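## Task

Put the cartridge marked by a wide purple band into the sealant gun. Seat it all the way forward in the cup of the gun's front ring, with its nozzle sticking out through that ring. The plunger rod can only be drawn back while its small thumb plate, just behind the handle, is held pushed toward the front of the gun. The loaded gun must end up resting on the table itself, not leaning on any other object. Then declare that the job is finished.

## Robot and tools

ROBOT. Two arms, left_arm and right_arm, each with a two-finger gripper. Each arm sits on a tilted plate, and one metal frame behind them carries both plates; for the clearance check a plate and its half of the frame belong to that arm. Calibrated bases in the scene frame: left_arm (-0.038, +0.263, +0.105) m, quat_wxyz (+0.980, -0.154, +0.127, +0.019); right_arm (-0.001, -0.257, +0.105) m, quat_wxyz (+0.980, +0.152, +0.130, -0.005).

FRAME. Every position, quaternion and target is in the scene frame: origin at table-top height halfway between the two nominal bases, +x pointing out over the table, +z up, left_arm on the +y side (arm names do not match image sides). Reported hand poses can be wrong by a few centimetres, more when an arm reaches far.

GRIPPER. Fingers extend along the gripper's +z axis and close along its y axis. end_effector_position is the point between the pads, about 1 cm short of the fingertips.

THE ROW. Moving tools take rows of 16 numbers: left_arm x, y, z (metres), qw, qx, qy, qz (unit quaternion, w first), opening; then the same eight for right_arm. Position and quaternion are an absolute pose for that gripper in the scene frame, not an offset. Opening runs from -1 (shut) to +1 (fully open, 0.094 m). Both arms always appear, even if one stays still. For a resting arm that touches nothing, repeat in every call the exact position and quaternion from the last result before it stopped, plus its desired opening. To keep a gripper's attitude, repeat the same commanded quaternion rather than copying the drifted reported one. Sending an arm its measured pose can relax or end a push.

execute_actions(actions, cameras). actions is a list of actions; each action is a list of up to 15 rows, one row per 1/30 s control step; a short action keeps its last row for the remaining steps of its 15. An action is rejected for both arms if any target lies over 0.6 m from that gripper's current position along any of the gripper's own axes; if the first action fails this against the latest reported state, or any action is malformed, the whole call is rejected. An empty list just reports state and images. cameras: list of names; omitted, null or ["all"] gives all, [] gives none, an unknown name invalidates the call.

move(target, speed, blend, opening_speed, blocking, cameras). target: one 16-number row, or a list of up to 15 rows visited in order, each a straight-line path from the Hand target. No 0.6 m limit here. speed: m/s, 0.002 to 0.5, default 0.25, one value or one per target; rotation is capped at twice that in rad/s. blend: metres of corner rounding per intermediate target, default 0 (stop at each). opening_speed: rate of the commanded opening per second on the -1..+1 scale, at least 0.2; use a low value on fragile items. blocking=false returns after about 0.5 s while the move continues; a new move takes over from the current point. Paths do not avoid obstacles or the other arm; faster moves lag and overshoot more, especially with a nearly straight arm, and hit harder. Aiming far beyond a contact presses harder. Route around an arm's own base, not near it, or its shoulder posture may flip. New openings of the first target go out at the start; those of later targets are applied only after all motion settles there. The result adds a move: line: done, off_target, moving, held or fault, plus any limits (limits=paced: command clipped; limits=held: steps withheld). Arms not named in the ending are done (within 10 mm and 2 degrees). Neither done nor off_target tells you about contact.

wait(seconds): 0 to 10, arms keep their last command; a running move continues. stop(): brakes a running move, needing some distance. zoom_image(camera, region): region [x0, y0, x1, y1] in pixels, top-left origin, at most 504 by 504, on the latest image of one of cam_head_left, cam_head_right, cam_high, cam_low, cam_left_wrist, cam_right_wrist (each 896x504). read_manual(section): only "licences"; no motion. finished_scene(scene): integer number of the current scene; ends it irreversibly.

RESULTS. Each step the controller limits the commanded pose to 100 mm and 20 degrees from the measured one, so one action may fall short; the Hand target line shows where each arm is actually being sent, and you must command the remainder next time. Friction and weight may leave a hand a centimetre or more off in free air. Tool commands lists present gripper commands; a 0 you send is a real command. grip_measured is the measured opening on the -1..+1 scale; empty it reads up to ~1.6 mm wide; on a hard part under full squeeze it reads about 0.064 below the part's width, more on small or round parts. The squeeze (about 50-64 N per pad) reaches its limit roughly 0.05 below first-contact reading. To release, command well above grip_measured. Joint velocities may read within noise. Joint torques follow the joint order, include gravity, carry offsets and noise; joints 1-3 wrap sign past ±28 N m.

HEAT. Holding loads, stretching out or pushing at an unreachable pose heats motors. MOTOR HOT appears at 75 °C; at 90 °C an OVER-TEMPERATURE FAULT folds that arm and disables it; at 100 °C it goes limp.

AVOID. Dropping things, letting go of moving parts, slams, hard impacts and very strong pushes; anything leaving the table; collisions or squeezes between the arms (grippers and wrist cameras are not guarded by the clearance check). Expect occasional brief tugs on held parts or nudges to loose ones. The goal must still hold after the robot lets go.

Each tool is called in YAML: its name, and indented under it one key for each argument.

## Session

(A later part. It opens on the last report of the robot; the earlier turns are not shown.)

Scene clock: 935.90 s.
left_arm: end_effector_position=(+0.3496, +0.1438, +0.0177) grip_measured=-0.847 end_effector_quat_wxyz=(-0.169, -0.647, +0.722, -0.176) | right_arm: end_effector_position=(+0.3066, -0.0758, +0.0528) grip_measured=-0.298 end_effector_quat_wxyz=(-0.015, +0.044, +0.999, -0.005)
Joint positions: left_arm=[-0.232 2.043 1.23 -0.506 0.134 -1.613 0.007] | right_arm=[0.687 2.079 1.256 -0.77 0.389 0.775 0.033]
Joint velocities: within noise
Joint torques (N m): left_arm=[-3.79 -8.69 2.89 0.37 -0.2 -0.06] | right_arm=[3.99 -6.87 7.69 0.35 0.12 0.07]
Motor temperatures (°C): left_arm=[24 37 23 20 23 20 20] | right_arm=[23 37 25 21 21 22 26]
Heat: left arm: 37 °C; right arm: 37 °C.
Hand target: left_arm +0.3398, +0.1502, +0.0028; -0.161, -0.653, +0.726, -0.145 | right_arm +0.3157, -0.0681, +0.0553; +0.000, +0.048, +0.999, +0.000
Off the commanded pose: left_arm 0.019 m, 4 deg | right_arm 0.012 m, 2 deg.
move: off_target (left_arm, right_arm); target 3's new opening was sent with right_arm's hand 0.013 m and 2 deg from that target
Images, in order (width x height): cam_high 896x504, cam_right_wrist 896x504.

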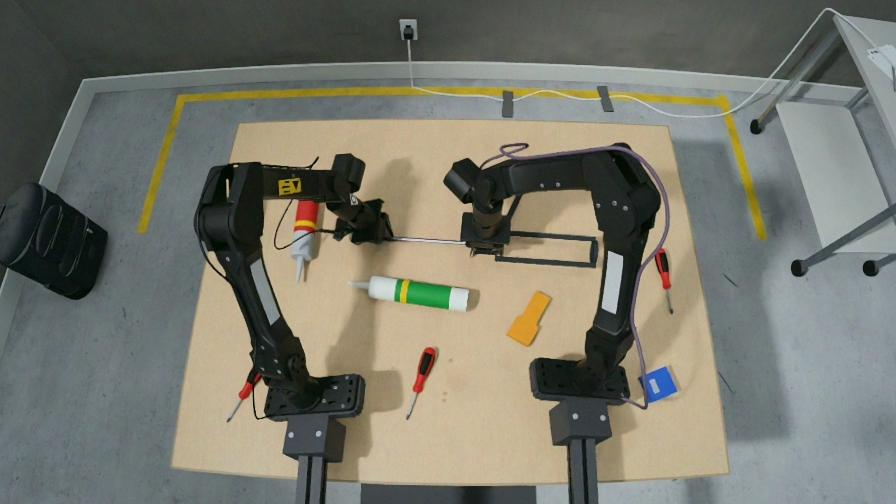

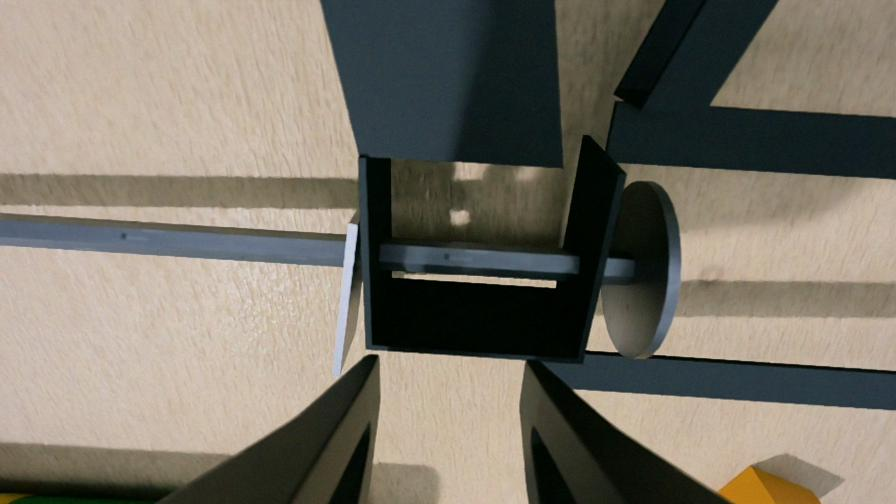

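move:
  target:
    - [0.340,0.150,0.002,-0.1608,-0.6532,0.7255,-0.1448,-0.85,0.321,-0.045,0.052,0,0.048,0.9988,0,-0.3]
    - [0.340,0.150,0.002,-0.1608,-0.6532,0.7255,-0.1448,-0.85,0.317,-0.052,0.045,0,0.048,0.9988,0,-0.3]
  speed: 0.1
  cameras: ["cam_right_wrist"]

Scene clock: 949.77 s.
left_arm: end_effector_position=(+0.3496, +0.1438, +0.0177) grip_measured=-0.847 end_effector_quat_wxyz=(-0.169, -0.647, +0.722, -0.176) | right_arm: end_effector_position=(+0.3193, -0.0508, +0.0496) grip_measured=-0.298 end_effector_quat_wxyz=(-0.003, +0.049, +0.999, +0.006)
Joint positions: left_arm=[-0.232 2.043 1.23 -0.506 0.134 -1.613 0.007] | right_arm=[0.712 2.151 1.34 -0.757 0.39 0.798 0.033]
Joint velocities: within noise
Joint torques (N m): left_arm=[-3.81 -8.68 2.89 0.37 -0.21 -0.07] | right_arm=[3.63 -7.75 3.96 0.47 0.11 0.04]
Motor temperatures (°C): left_arm=[24 35 23 20 22 20 20] | right_arm=[23 37 25 21 21 22 25]
Heat: left arm: 35 °C; right arm: 37 °C.
Hand target: left_arm +0.3398, +0.1502, +0.0028; -0.161, -0.653, +0.726, -0.145 | right_arm +0.3169, -0.0521, +0.0450; +0.000, +0.048, +0.999, +0.000
Off the commanded pose: left_arm 0.019 m, 4 deg | right_arm 0.005 m, 1 deg.
move: off_target (left_arm)
Images, in order (width x height): cam_right_wrist 896x504.

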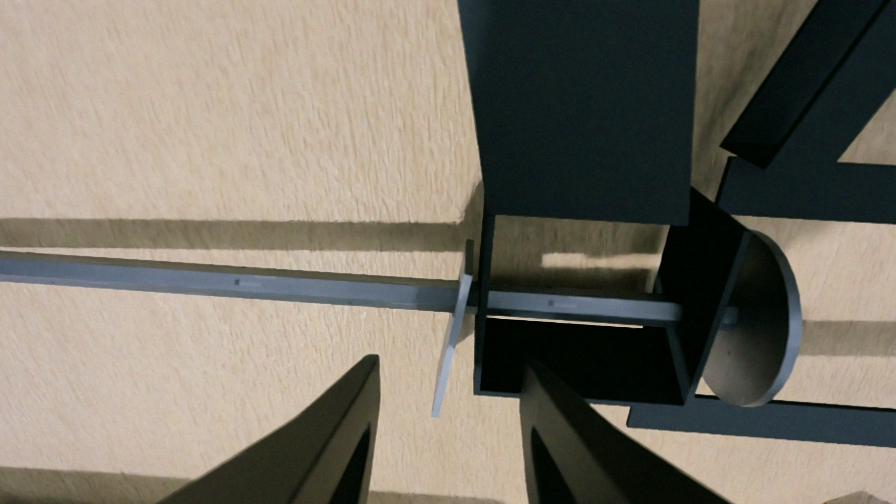

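move:
  target:
    - [0.340,0.150,0.002,-0.1608,-0.6532,0.7255,-0.1448,-0.85,0.3125,-0.0575,0.034,0,0.048,0.9988,0,-0.3]
    - [0.340,0.150,0.002,-0.1608,-0.6532,0.7255,-0.1448,-0.85,0.312,-0.0575,0.020,0,0.048,0.9988,0,-0.3]
  speed: 0.08
  cameras: ["cam_right_wrist"]

Scene clock: 955.70 s.
left_arm: end_effector_position=(+0.3496, +0.1438, +0.0177) grip_measured=-0.847 end_effector_quat_wxyz=(-0.169, -0.647, +0.722, -0.176) | right_arm: end_effector_position=(+0.3164, -0.0520, +0.0446) grip_measured=-0.298 end_effector_quat_wxyz=(+0.003, +0.046, +0.999, +0.010)
Joint positions: left_arm=[-0.232 2.043 1.23 -0.506 0.134 -1.613 0.007] | right_arm=[0.71 2.141 1.299 -0.709 0.392 0.783 0.033]
Joint velocities: within noise
Joint torques (N m): left_arm=[-3.79 -8.69 2.91 0.37 -0.21 -0.06] | right_arm=[1.76 -5.3 1.39 1.07 0.1 -0.06]
Motor temperatures (°C): left_arm=[24 34 23 20 22 20 20] | right_arm=[23 37 25 21 21 22 25]
Heat: left arm: 34 °C; right arm: 37 °C.
Hand target: left_arm +0.3398, +0.1502, +0.0028; -0.161, -0.653, +0.726, -0.145 | right_arm +0.3109, -0.0584, +0.0215; -0.001, +0.048, +0.999, -0.001
Off the commanded pose: left_arm 0.019 m, 4 deg | right_arm 0.026 m, 1 deg.
move: off_target (left_arm, right_arm)
Images, in order (width x height): cam_right_wrist 896x504.

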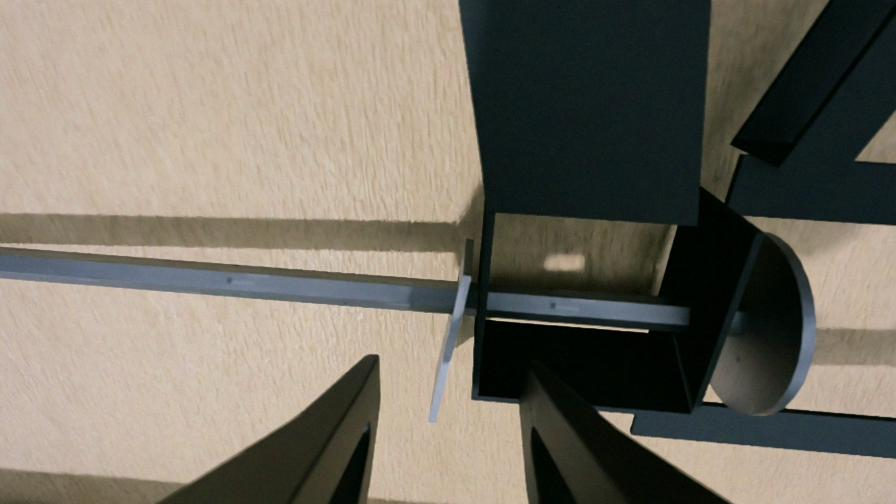

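move:
  target:
    - [0.340,0.150,0.002,-0.1608,-0.6532,0.7255,-0.1448,-0.85,0.316,-0.0575,0.048,0,0.048,0.9988,0,-0.3]
    - [0.340,0.150,0.002,-0.1608,-0.6532,0.7255,-0.1448,-0.85,0.321,-0.0555,0.042,0,0.048,0.9988,0,-0.3]
  speed: 0.08
  cameras: ["cam_right_wrist"]

Scene clock: 962.17 s.
left_arm: end_effector_position=(+0.3496, +0.1438, +0.0177) grip_measured=-0.847 end_effector_quat_wxyz=(-0.169, -0.647, +0.722, -0.176) | right_arm: end_effector_position=(+0.3193, -0.0556, +0.0438) grip_measured=-0.298 end_effector_quat_wxyz=(+0.002, +0.052, +0.999, +0.008)
Joint positions: left_arm=[-0.232 2.043 1.23 -0.506 0.134 -1.613 0.007] | right_arm=[0.699 2.141 1.304 -0.713 0.393 0.784 0.033]
Joint velocities: within noise
Joint torques (N m): left_arm=[-3.79 -8.65 2.86 0.37 -0.21 -0.07] | right_arm=[3.47 -6.76 7.39 0.06 0.08 0]
Motor temperatures (°C): left_arm=[24 34 23 20 22 20 20] | right_arm=[23 37 25 22 21 22 25]
Heat: left arm: 34 °C; right arm: 37 °C.
Hand target: left_arm +0.3398, +0.1502, +0.0028; -0.161, -0.653, +0.726, -0.145 | right_arm +0.3210, -0.0555, +0.0421; +0.000, +0.048, +0.999, +0.000
Off the commanded pose: left_arm 0.019 m, 4 deg | right_arm 0.002 m, 1 deg.
move: off_target (left_arm)
Images, in order (width x height): cam_right_wrist 896x504.

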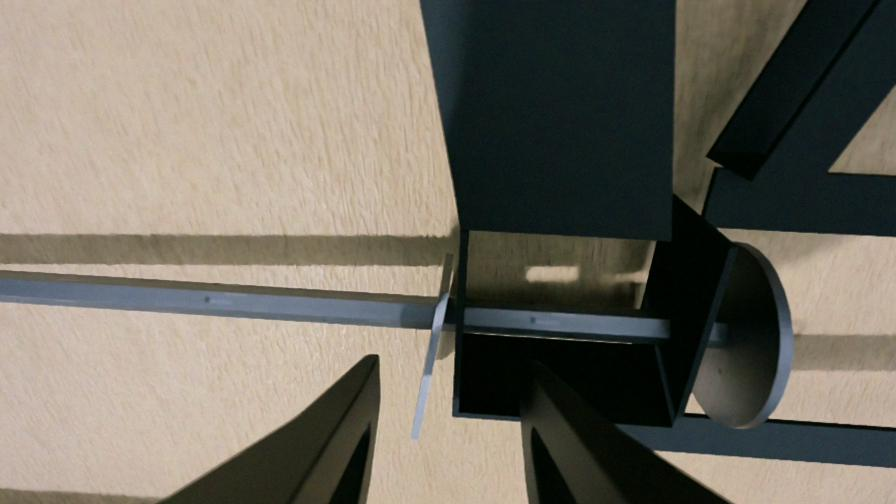

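move:
  target:
    - [0.340,0.150,0.002,-0.1608,-0.6532,0.7255,-0.1448,-0.85,0.3185,-0.0565,0.034,0,0.048,0.9988,0,-0.3]
    - [0.340,0.150,0.002,-0.1608,-0.6532,0.7255,-0.1448,-0.85,0.3165,-0.0575,0.020,0,0.048,0.9988,0,-0.3]
  speed: 0.06
  cameras: ["cam_right_wrist"]

Scene clock: 971.37 s.
left_arm: end_effector_position=(+0.3496, +0.1438, +0.0177) grip_measured=-0.847 end_effector_quat_wxyz=(-0.169, -0.647, +0.722, -0.176) | right_arm: end_effector_position=(+0.3238, -0.0552, +0.0342) grip_measured=-0.298 end_effector_quat_wxyz=(+0.005, +0.055, +0.998, +0.009)
Joint positions: left_arm=[-0.232 2.043 1.23 -0.506 0.134 -1.613 0.007] | right_arm=[0.683 2.164 1.304 -0.678 0.395 0.771 0.033]
Joint velocities: within noise
Joint torques (N m): left_arm=[-3.78 -8.7 2.89 0.37 -0.19 -0.06] | right_arm=[3.17 -6.38 2.65 0.64 0.07 0]
Motor temperatures (°C): left_arm=[24 33 23 20 22 20 20] | right_arm=[23 37 26 21 21 22 25]
Heat: left arm: 33 °C; right arm: 37 °C.
Hand target: left_arm +0.3398, +0.1502, +0.0028; -0.161, -0.653, +0.726, -0.145 | right_arm +0.3162, -0.0578, +0.0206; +0.000, +0.048, +0.999, +0.000
Off the commanded pose: left_arm 0.019 m, 4 deg | right_arm 0.016 m, 1 deg.
move: off_target (left_arm, right_arm)
Images, in order (width x height): cam_right_wrist 896x504.

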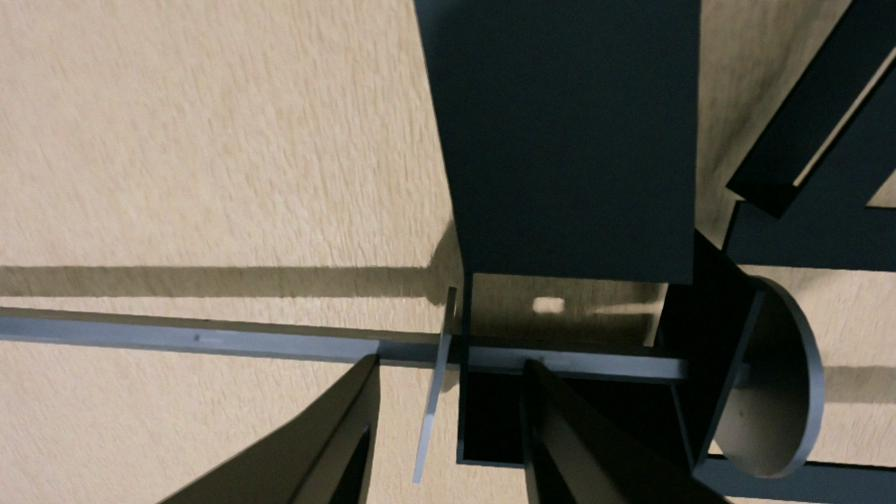

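move:
  target:
    - [0.340,0.150,0.002,-0.1608,-0.6532,0.7255,-0.1448,-0.85,0.3135,-0.0575,0.018,0,0.048,0.9988,0,-0.3]
    - [0.340,0.150,0.002,-0.1608,-0.6532,0.7255,-0.1448,-0.85,0.3135,-0.0575,0.018,0,0.048,0.9988,0,-1]
  speed: 0.06
  opening_speed: 0.5
  cameras: ["cam_right_wrist"]

Scene clock: 978.53 s.
left_arm: end_effector_position=(+0.3496, +0.1438, +0.0177) grip_measured=-0.847 end_effector_quat_wxyz=(-0.169, -0.647, +0.722, -0.176) | right_arm: end_effector_position=(+0.3247, -0.0560, +0.0328) grip_measured=-0.911 end_effector_quat_wxyz=(+0.013, +0.050, +0.999, +0.006)
Joint positions: left_arm=[-0.232 2.043 1.23 -0.506 0.134 -1.613 0.007] | right_arm=[0.686 2.164 1.294 -0.662 0.411 0.762 0.004]
Joint velocities: within noise
Joint torques (N m): left_arm=[-3.82 -8.7 2.88 0.37 -0.21 -0.06] | right_arm=[3.14 -6.42 2.25 0.62 -0.09 0.02]
Motor temperatures (°C): left_arm=[24 33 23 20 22 20 20] | right_arm=[23 36 26 21 21 22 25]
Heat: left arm: 33 °C; right arm: 36 °C.
Hand target: left_arm +0.3398, +0.1502, +0.0028; -0.161, -0.653, +0.726, -0.145 | right_arm +0.3134, -0.0579, +0.0187; +0.000, +0.048, +0.999, +0.000
Off the commanded pose: left_arm 0.019 m, 4 deg | right_arm 0.019 m, 2 deg.
move: off_target (left_arm, right_arm); target 2's new opening was sent with right_arm's hand 0.018 m and 1 deg from that target
Images, in order (width x height): cam_right_wrist 896x504.

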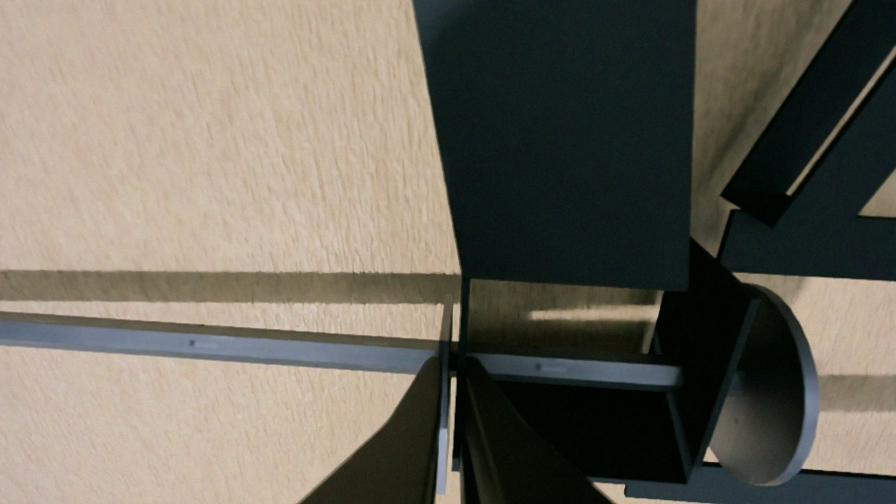

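move:
  target:
    - [0.343,0.212,0.004,-0.1608,-0.6532,0.7255,-0.1448,-0.85,0.3135,-0.069,0.022,0,0.048,0.9988,0,-1]
  speed: 0.05
  cameras: ["cam_right_wrist","cam_left_wrist"]

Scene clock: 984.70 s.
left_arm: end_effector_position=(+0.3495, +0.1657, +0.0177) grip_measured=-0.847 end_effector_quat_wxyz=(-0.207, -0.634, +0.715, -0.211) | right_arm: end_effector_position=(+0.3245, -0.0413, +0.0331) grip_measured=-0.914 end_effector_quat_wxyz=(+0.012, +0.050, +0.998, +0.047)
Joint positions: left_arm=[-0.125 2.033 1.23 -0.539 0.267 -1.498 0.007] | right_arm=[0.686 2.152 1.271 -0.594 0.346 0.742 0.004]
Joint velocities: within noise
Joint torques (N m): left_arm=[0.77 -13.19 3.15 -0.22 -1.07 0.33] | right_arm=[1.92 -8.34 1.8 -0.05 0.53 0.04]
Motor temperatures (°C): left_arm=[24 33 23 20 22 20 19] | right_arm=[23 36 25 21 21 22 25]
Heat: left arm: 33 °C; right arm: 36 °C.
Hand target: left_arm +0.3421, +0.2099, +0.0058; -0.165, -0.652, +0.725, -0.147 | right_arm +0.3136, -0.0678, +0.0228; +0.000, +0.047, +0.999, +0.001
Off the commanded pose: left_arm 0.049 m, 10 deg | right_arm 0.032 m, 6 deg.
move: off_target (left_arm, right_arm)
Images, in order (width x height): cam_left_wrist 896x504, cam_right_wrist 896x504.

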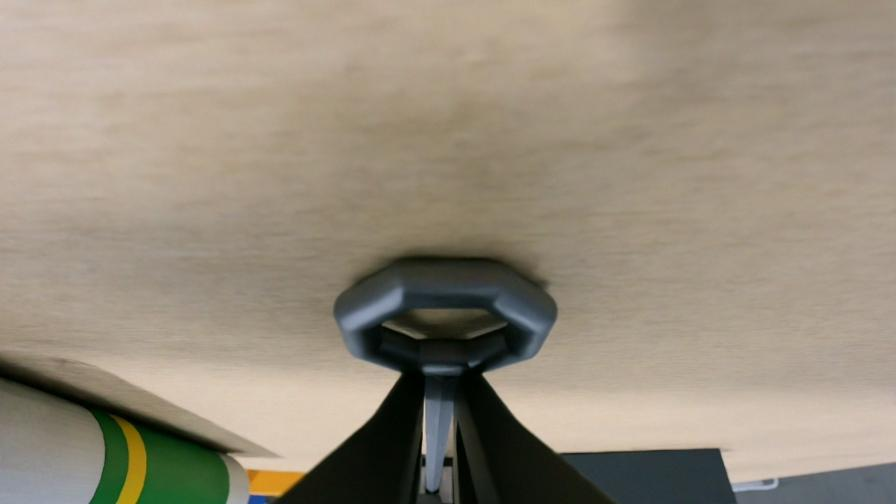

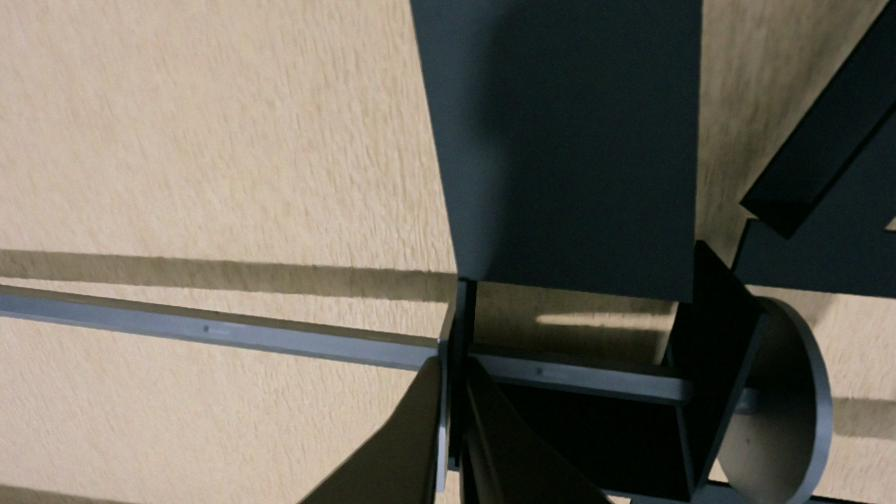

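move:
  target:
    - [0.345,0.180,0.006,-0.1608,-0.6532,0.7255,-0.1448,-0.85,0.318,-0.042,0.026,0,0.048,0.9988,0,-1]
    - [0.360,0.230,0.006,-0.1608,-0.6532,0.7255,-0.1448,-0.85,0.308,0.008,0.026,0,0.048,0.9988,0,-1]
    - [0.372,0.275,0.006,-0.1608,-0.6532,0.7255,-0.1448,-0.85,0.298,0.050,0.026,0,0.048,0.9988,0,-1]
  speed: 0.06
  blend: 0.01

Scene clock: 1011.33 s.
left_arm: end_effector_position=(+0.3563, +0.2519, +0.0194) grip_measured=-0.847 end_effector_quat_wxyz=(-0.202, -0.637, +0.725, -0.165) | right_arm: end_effector_position=(+0.3177, +0.0512, +0.0345) grip_measured=-0.914 end_effector_quat_wxyz=(+0.026, +0.069, +0.997, +0.022)
Joint positions: left_arm=[0.056 2.031 1.388 -0.794 0.22 -1.311 0.007] | right_arm=[0.873 2.439 1.646 -0.775 0.414 0.985 0.004]
Joint velocities: within noise
Joint torques (N m): left_arm=[-1.13 -9.77 6.54 0.32 -0.45 -0.01] | right_arm=[5.3 -7.41 6.63 -0.27 -0.17 0.07]
Motor temperatures (°C): left_arm=[23 39 23 20 23 20 19] | right_arm=[23 37 25 21 21 22 26]
Heat: left arm: 39 °C; right arm: 37 °C.
Hand target: left_arm +0.3709, +0.2752, +0.0078; -0.161, -0.654, +0.725, -0.145 | right_arm +0.2983, +0.0495, +0.0264; +0.001, +0.048, +0.999, +0.000
Off the commanded pose: left_arm 0.031 m, 6 deg | right_arm 0.022 m, 5 deg.
move: off_target (left_arm, right_arm)

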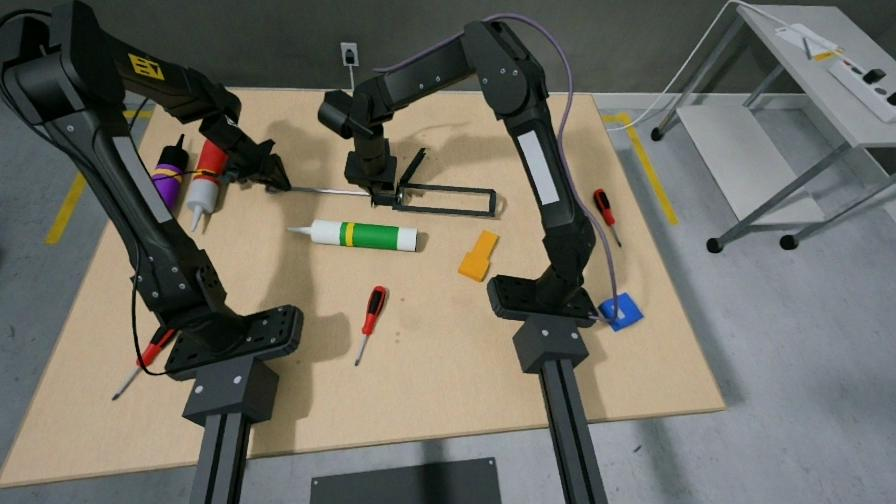

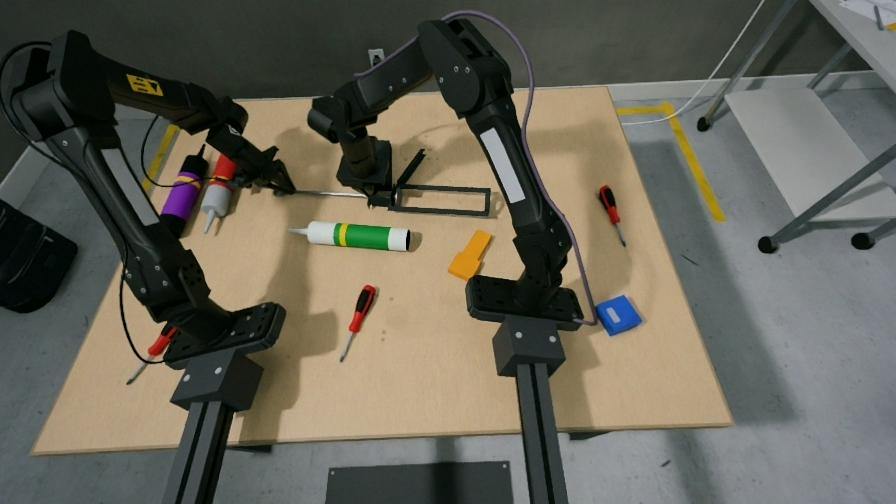

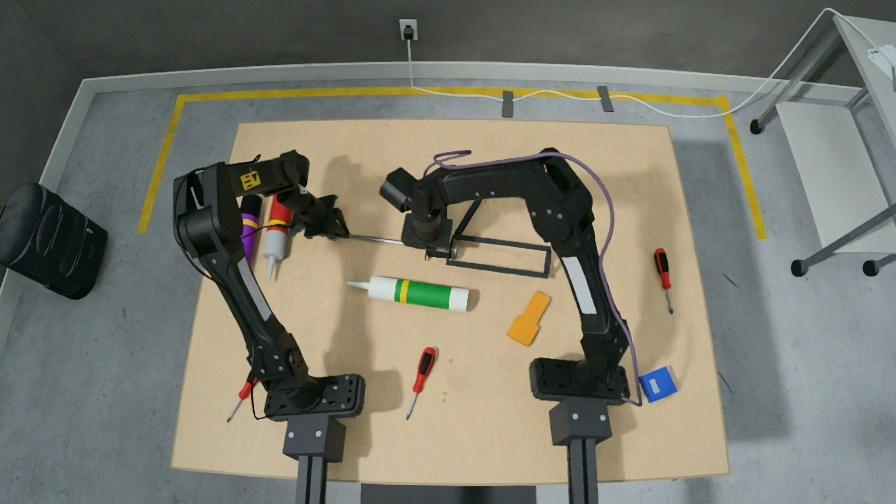

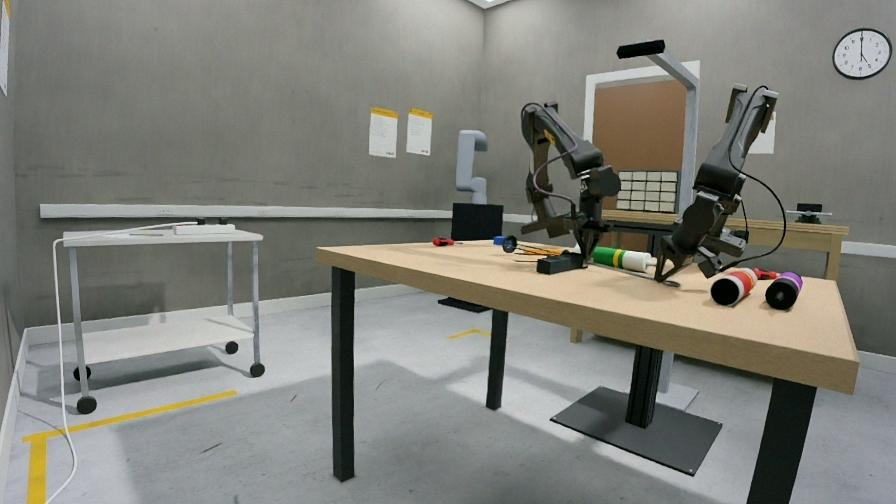

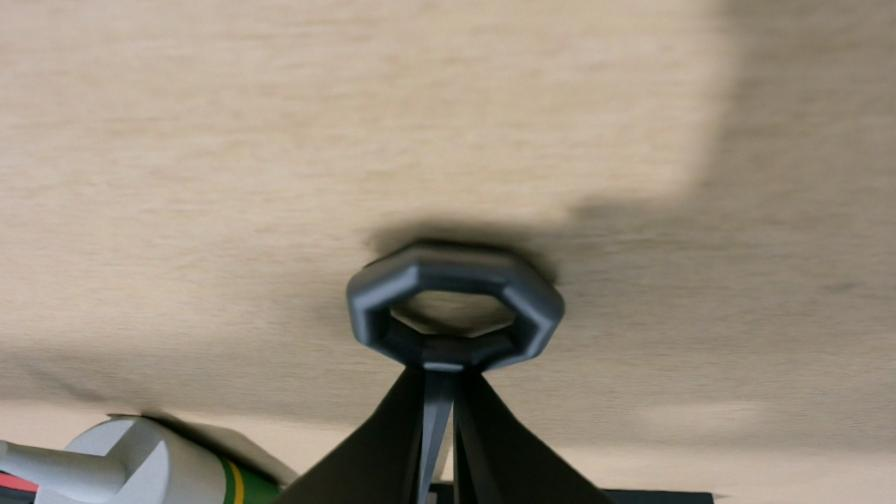

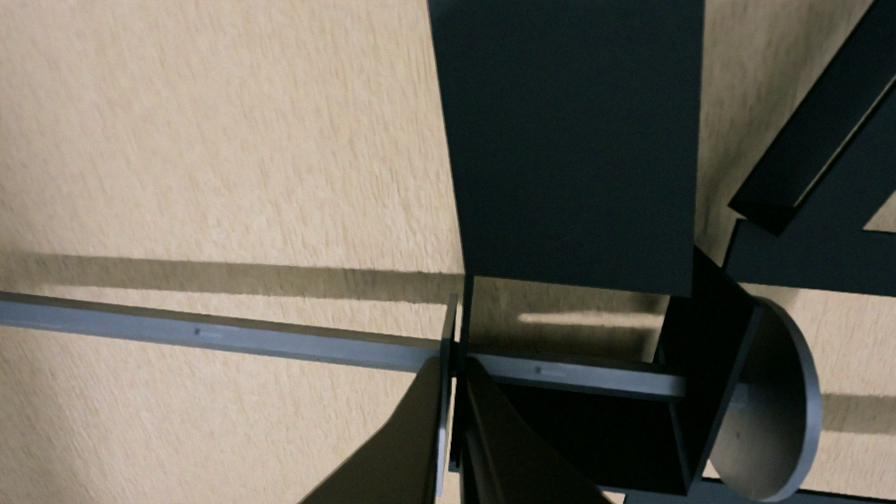

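move:
  target:
    - [0.362,0.255,0.010,-0.1608,-0.6532,0.7255,-0.1448,0.0,0.305,0.047,0.030,0,0.048,0.9988,0,-0.4]
    - [0.366,0.262,0.12,-0.1608,-0.6532,0.7255,-0.1448,0.0,0.305,0.047,0.13,0,0.048,0.9988,0,-0.4]
    - [0.340,0.36,0.22,0,-0.6561,0.7547,0,0.7,0.30,-0.08,0.27,0,0.048,0.9988,0,-0.4]
  speed: 0.15
  cameras: ["cam_high","cam_low","cam_left_wrist","cam_right_wrist"]

Scene clock: 1025.70 s.
left_arm: end_effector_position=(+0.3382, +0.3582, +0.2067) grip_measured=+0.698 end_effector_quat_wxyz=(-0.016, -0.654, +0.756, +0.004) | right_arm: end_effector_position=(+0.2980, -0.0762, +0.2603) grip_measured=-0.402 end_effector_quat_wxyz=(+0.002, +0.048, +0.999, +0.000)
Joint positions: left_arm=[-0.068 1.645 1.676 -1.383 -0.305 -1.426 0.08] | right_arm=[0.94 1.923 1.809 -1.552 0.394 1.043 0.028]
Joint velocities: within noise
Joint torques (N m): left_arm=[-3.99 -11.19 6.9 0.06 -0.14 -0.12] | right_arm=[2.96 -8.01 7.65 0.06 -0.02 -0.05]
Motor temperatures (°C): left_arm=[23 37 24 20 22 20 19] | right_arm=[23 37 26 21 21 22 26]
Heat: left arm: 37 °C; right arm: 37 °C.
Hand target: left_arm +0.3397, +0.3601, +0.2197; +0.000, -0.656, +0.755, +0.000 | right_arm +0.2998, -0.0801, +0.2694; +0.006, +0.048, +0.999, +0.008
Off the commanded pose: left_arm 0.014 m, 2 deg | right_arm 0.011 m, 0 deg.
joint sent to its limit (right arm) — joint 4 (wrist pitch), lower limit. The joint targets still meet the commanded pose.
move: off_target (left_arm, right_arm); target 3's new opening was sent with left_arm's hand 0.014 m and 2 deg from that target
Images, in order (width x height): cam_high 896x504, cam_low 896x504, cam_left_wrist 896x504, cam_right_wrist 896x504.

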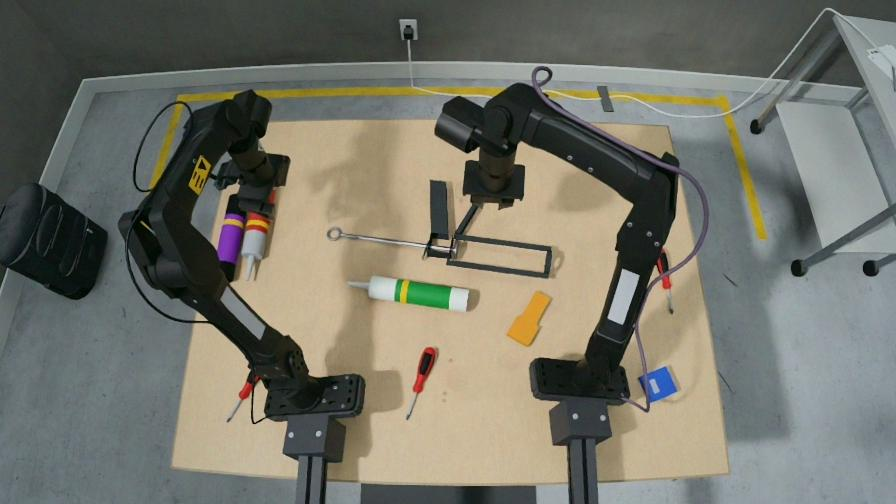

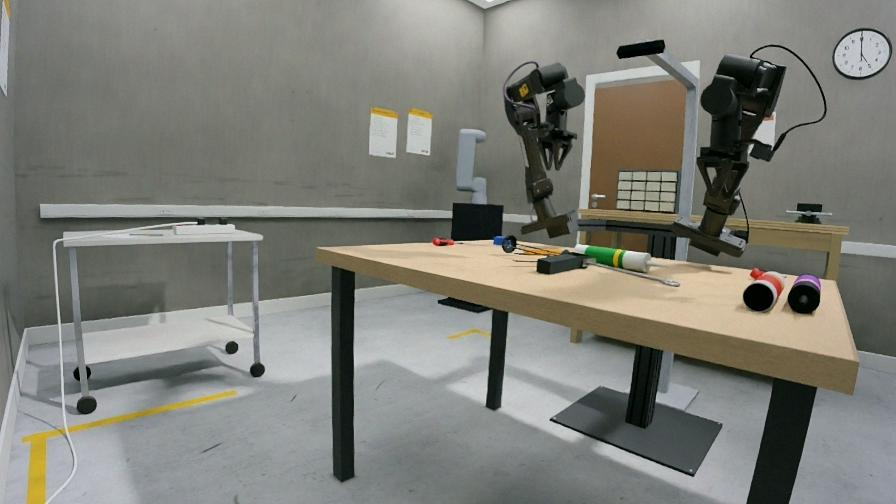

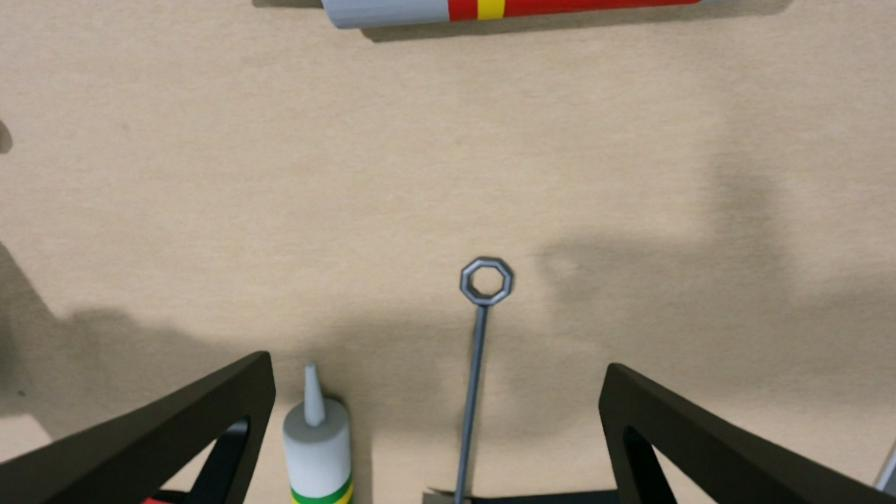

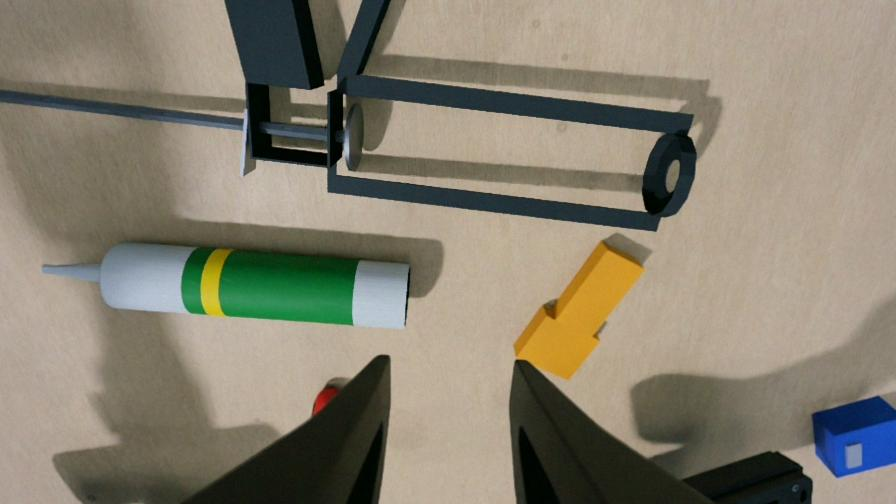

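move:
  target:
    - [0.340,0.36,0.22,0,-0.6561,0.7547,0,0.7,0.306,0.02,0.10,0,0.0811,0.9967,0,0.8]
  speed: 0.15
  cameras: ["cam_right_wrist"]

Scene clock: 1064.97 s.
left_arm: end_effector_position=(+0.3381, +0.3581, +0.2067) grip_measured=+0.698 end_effector_quat_wxyz=(-0.016, -0.654, +0.756, +0.004) | right_arm: end_effector_position=(+0.3039, +0.0164, +0.1022) grip_measured=+0.798 end_effector_quat_wxyz=(-0.003, +0.075, +0.997, -0.003)
Joint positions: left_arm=[-0.069 1.645 1.676 -1.384 -0.305 -1.426 0.08] | right_arm=[0.903 2.276 1.658 -1.043 0.394 1.062 0.084]
Joint velocities: within noise
Joint torques (N m): left_arm=[-4 -11.17 6.89 0.05 -0.15 -0.11] | right_arm=[3.75 -8.34 6.39 0.42 0 0.1]
Motor temperatures (°C): left_arm=[24 35 27 20 22 20 19] | right_arm=[23 36 28 21 21 22 25]
Heat: left arm: 35 °C; right arm: 36 °C.
Hand target: left_arm +0.3398, +0.3600, +0.2198; +0.000, -0.656, +0.755, +0.000 | right_arm +0.3060, +0.0199, +0.1000; +0.000, +0.081, +0.997, +0.000
Off the commanded pose: left_arm 0.014 m, 2 deg | right_arm 0.005 m, 1 deg.
move: off_target (left_arm)
Images, in order (width x height): cam_right_wrist 896x504.

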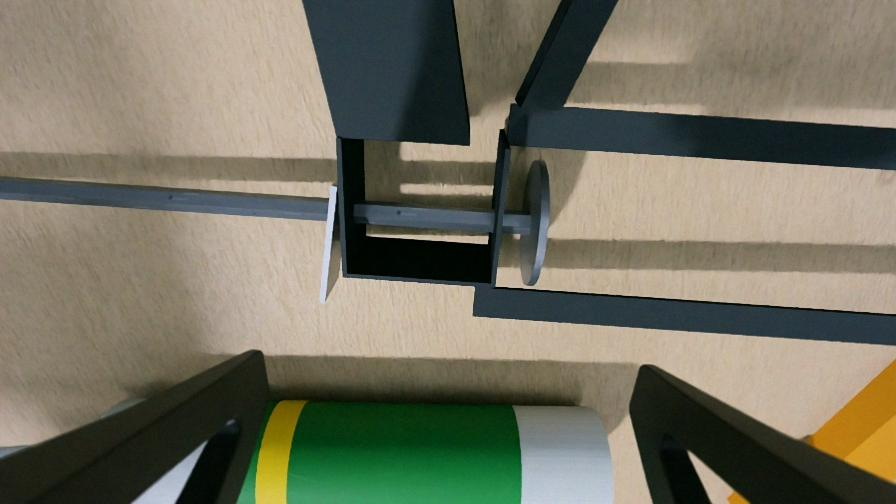

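move:
  target:
    - [0.340,0.36,0.22,0,-0.6561,0.7547,0,0.7,0.302,0.022,0.055,0,0.0811,0.9967,0,0.8]
    - [0.340,0.36,0.22,0,-0.6561,0.7547,0,0.7,0.300,0.021,0.026,0,0.0811,0.9967,0,0.8]
  speed: 0.1
  cameras: ["cam_right_wrist"]

Scene clock: 1073.70 s.
left_arm: end_effector_position=(+0.3381, +0.3581, +0.2067) grip_measured=+0.698 end_effector_quat_wxyz=(-0.016, -0.654, +0.756, +0.004) | right_arm: end_effector_position=(+0.3053, +0.0224, +0.0343) grip_measured=+0.798 end_effector_quat_wxyz=(+0.002, +0.088, +0.996, +0.007)
Joint positions: left_arm=[-0.069 1.645 1.676 -1.384 -0.305 -1.426 0.08] | right_arm=[0.844 2.369 1.541 -0.785 0.394 1.016 0.084]
Joint velocities: within noise
Joint torques (N m): left_arm=[-3.97 -11.18 6.91 0.05 -0.13 -0.12] | right_arm=[3.96 -8.25 4 0.4 0.03 -0.07]
Motor temperatures (°C): left_arm=[24 35 27 20 22 20 19] | right_arm=[23 37 27 21 21 22 24]
Heat: left arm: 35 °C; right arm: 37 °C.
Hand target: left_arm +0.3398, +0.3600, +0.2198; +0.000, -0.656, +0.755, +0.000 | right_arm +0.2999, +0.0209, +0.0262; +0.000, +0.081, +0.997, +0.000
Off the commanded pose: left_arm 0.014 m, 2 deg | right_arm 0.010 m, 1 deg.
move: off_target (left_arm)
Images, in order (width x height): cam_right_wrist 896x504.

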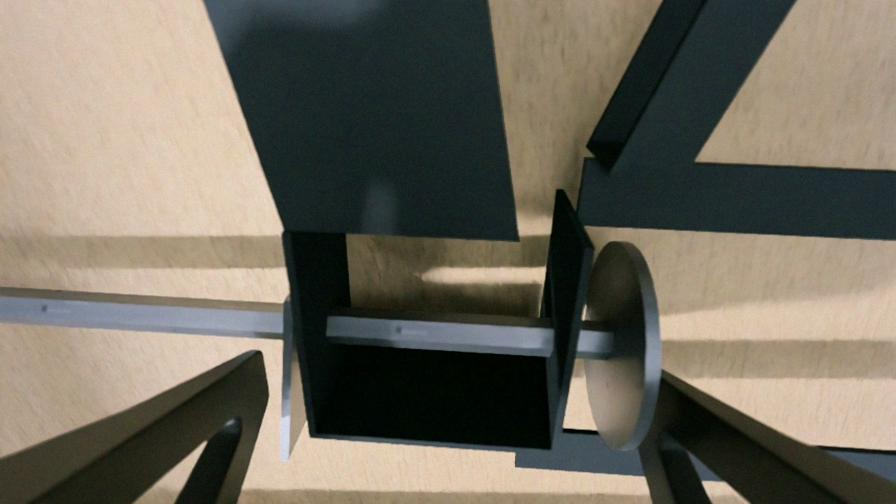

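move:
  target:
    - [0.340,0.36,0.22,0,-0.6561,0.7547,0,0.7,0.299,0.021,0.023,0,0.0811,0.9967,0,-0.5]
  speed: 0.1
  opening_speed: 0.3
  cameras: ["cam_right_wrist"]

Scene clock: 1082.77 s.
left_arm: end_effector_position=(+0.3381, +0.3582, +0.2067) grip_measured=+0.698 end_effector_quat_wxyz=(-0.016, -0.654, +0.756, +0.004) | right_arm: end_effector_position=(+0.3047, +0.0223, +0.0332) grip_measured=+0.166 end_effector_quat_wxyz=(+0.003, +0.086, +0.996, +0.007)
Joint positions: left_arm=[-0.069 1.645 1.676 -1.384 -0.305 -1.426 0.08] | right_arm=[0.844 2.369 1.536 -0.779 0.394 1.012 0.055]
Joint velocities: within noise
Joint torques (N m): left_arm=[-3.99 -11.19 6.9 0.05 -0.14 -0.12] | right_arm=[3.88 -7.97 3.78 0.49 0.05 -0.02]
Motor temperatures (°C): left_arm=[24 35 27 20 22 20 19] | right_arm=[23 38 26 21 21 22 25]
Heat: left arm: 35 °C; right arm: 38 °C.
Hand target: left_arm +0.3398, +0.3600, +0.2198; +0.000, -0.656, +0.755, +0.000 | right_arm +0.2989, +0.0208, +0.0232; +0.000, +0.081, +0.997, +0.000
Off the commanded pose: left_arm 0.014 m, 2 deg | right_arm 0.012 m, 1 deg.
move: off_target (left_arm, right_arm)
Images, in order (width x height): cam_right_wrist 896x504.

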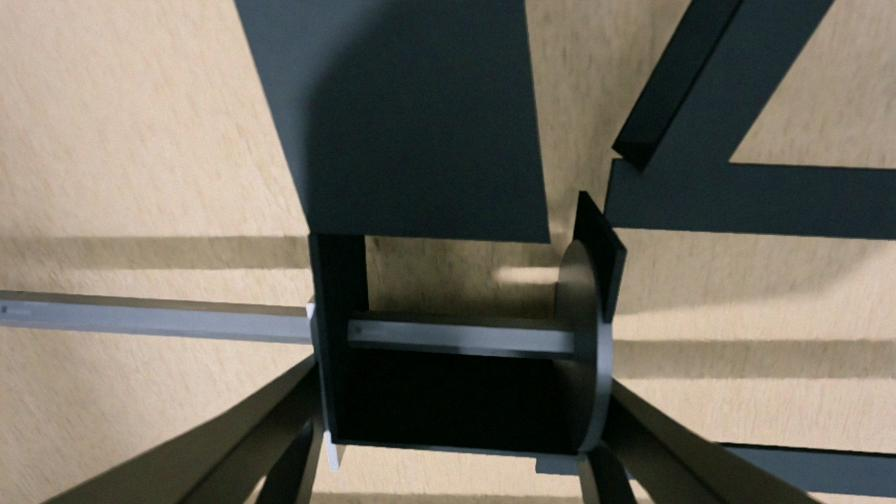

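move:
  target:
    - [0.330,0.42,0.24,0,0,1,0,0.7,0.300,0.021,0.030,0,0.0811,0.9967,0,0.5]
    - [0.330,0.42,0.24,0,0,1,0,0.7,0.302,0.018,0.14,0,0.0811,0.9967,0,0.5]
    - [0.310,0.46,0.22,0,0,1,0,0.7,0.290,-0.10,0.27,0,0.0811,0.9967,0,0.0]
  speed: 0.15
  cameras: ["cam_high","cam_low","cam_left_wrist","cam_right_wrist"]

Scene clock: 1099.67 s.
left_arm: end_effector_position=(+0.3128, +0.4597, +0.2149) grip_measured=+0.698 end_effector_quat_wxyz=(-0.012, +0.000, +1.000, +0.002) | right_arm: end_effector_position=(+0.2870, -0.0973, +0.2588) grip_measured=+0.002 end_effector_quat_wxyz=(-0.005, +0.079, +0.997, -0.008)
Joint positions: left_arm=[0.264 1.585 1.737 -1.404 -0.234 0.336 0.08] | right_arm=[0.927 1.847 1.715 -1.551 0.393 1.1 0.047]
Joint velocities: within noise
Joint torques (N m): left_arm=[-0.98 -12.49 4.05 0.31 0.14 0.12] | right_arm=[2.93 -7.51 8.39 0.03 -0.01 -0.02]
Motor temperatures (°C): left_arm=[23 36 27 20 22 20 19] | right_arm=[23 39 26 21 21 22 25]
Heat: left arm: 36 °C; right arm: 39 °C.
Hand target: left_arm +0.3100, +0.4600, +0.2199; +0.000, +0.000, +1.000, +0.000 | right_arm +0.2898, -0.1001, +0.2697; +0.002, +0.081, +0.997, +0.003
Off the commanded pose: left_arm 0.006 m, 1 deg | right_arm 0.012 m, 1 deg.
joint sent to its limit (right arm) — joint 4 (wrist pitch), lower limit. The joint targets still meet the commanded pose.
move: off_target (right_arm); target 3's new opening was sent with right_arm's hand 0.012 m and 1 deg from that target
Images, in order (width x height): cam_high 896x504, cam_low 896x504, cam_left_wrist 896x504, cam_right_wrist 896x504.

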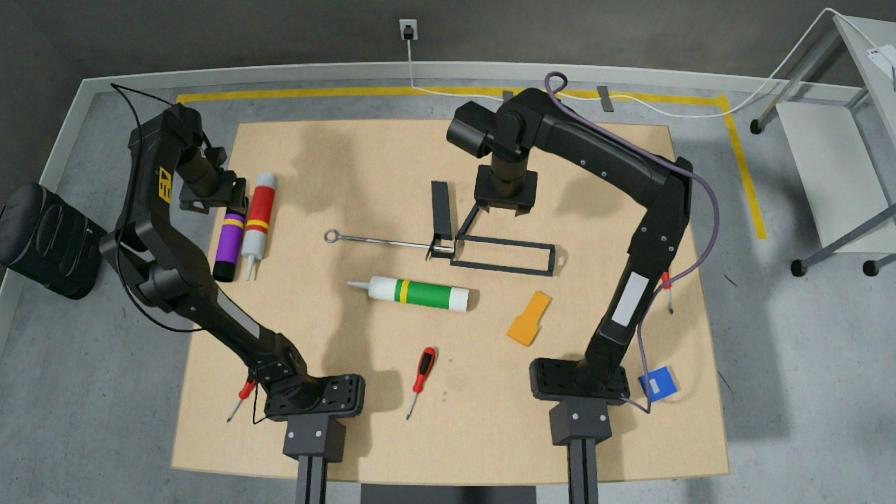

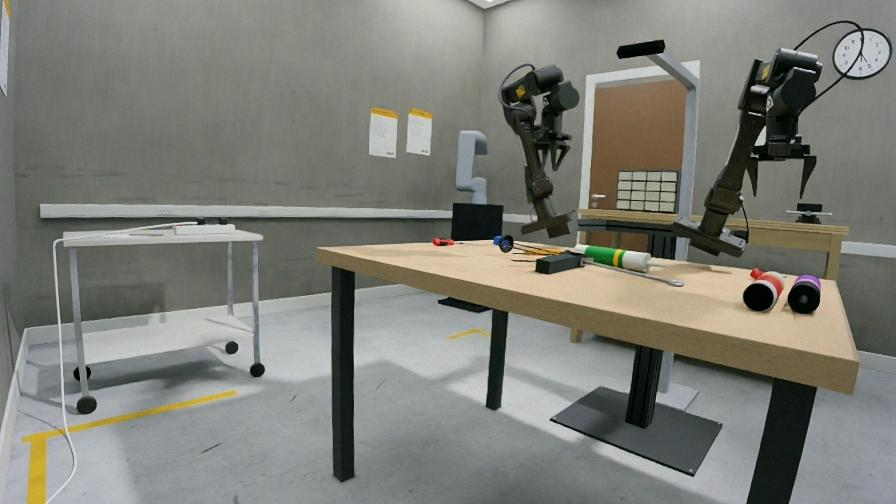

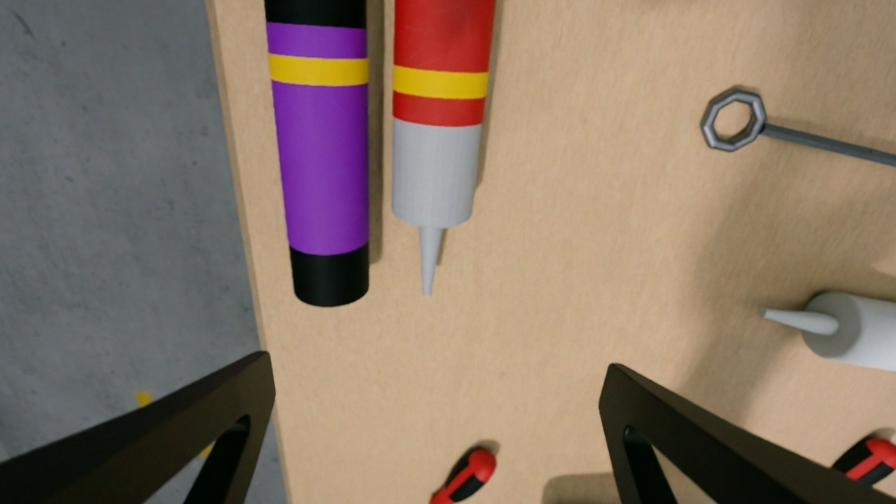

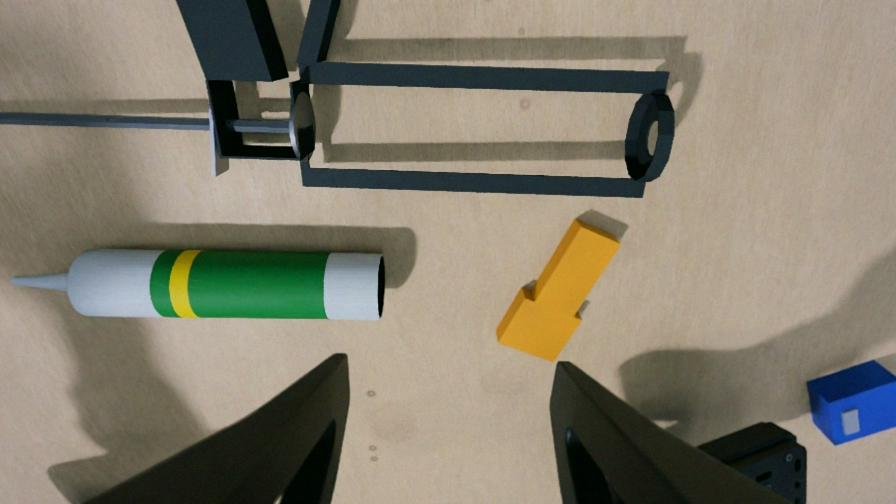

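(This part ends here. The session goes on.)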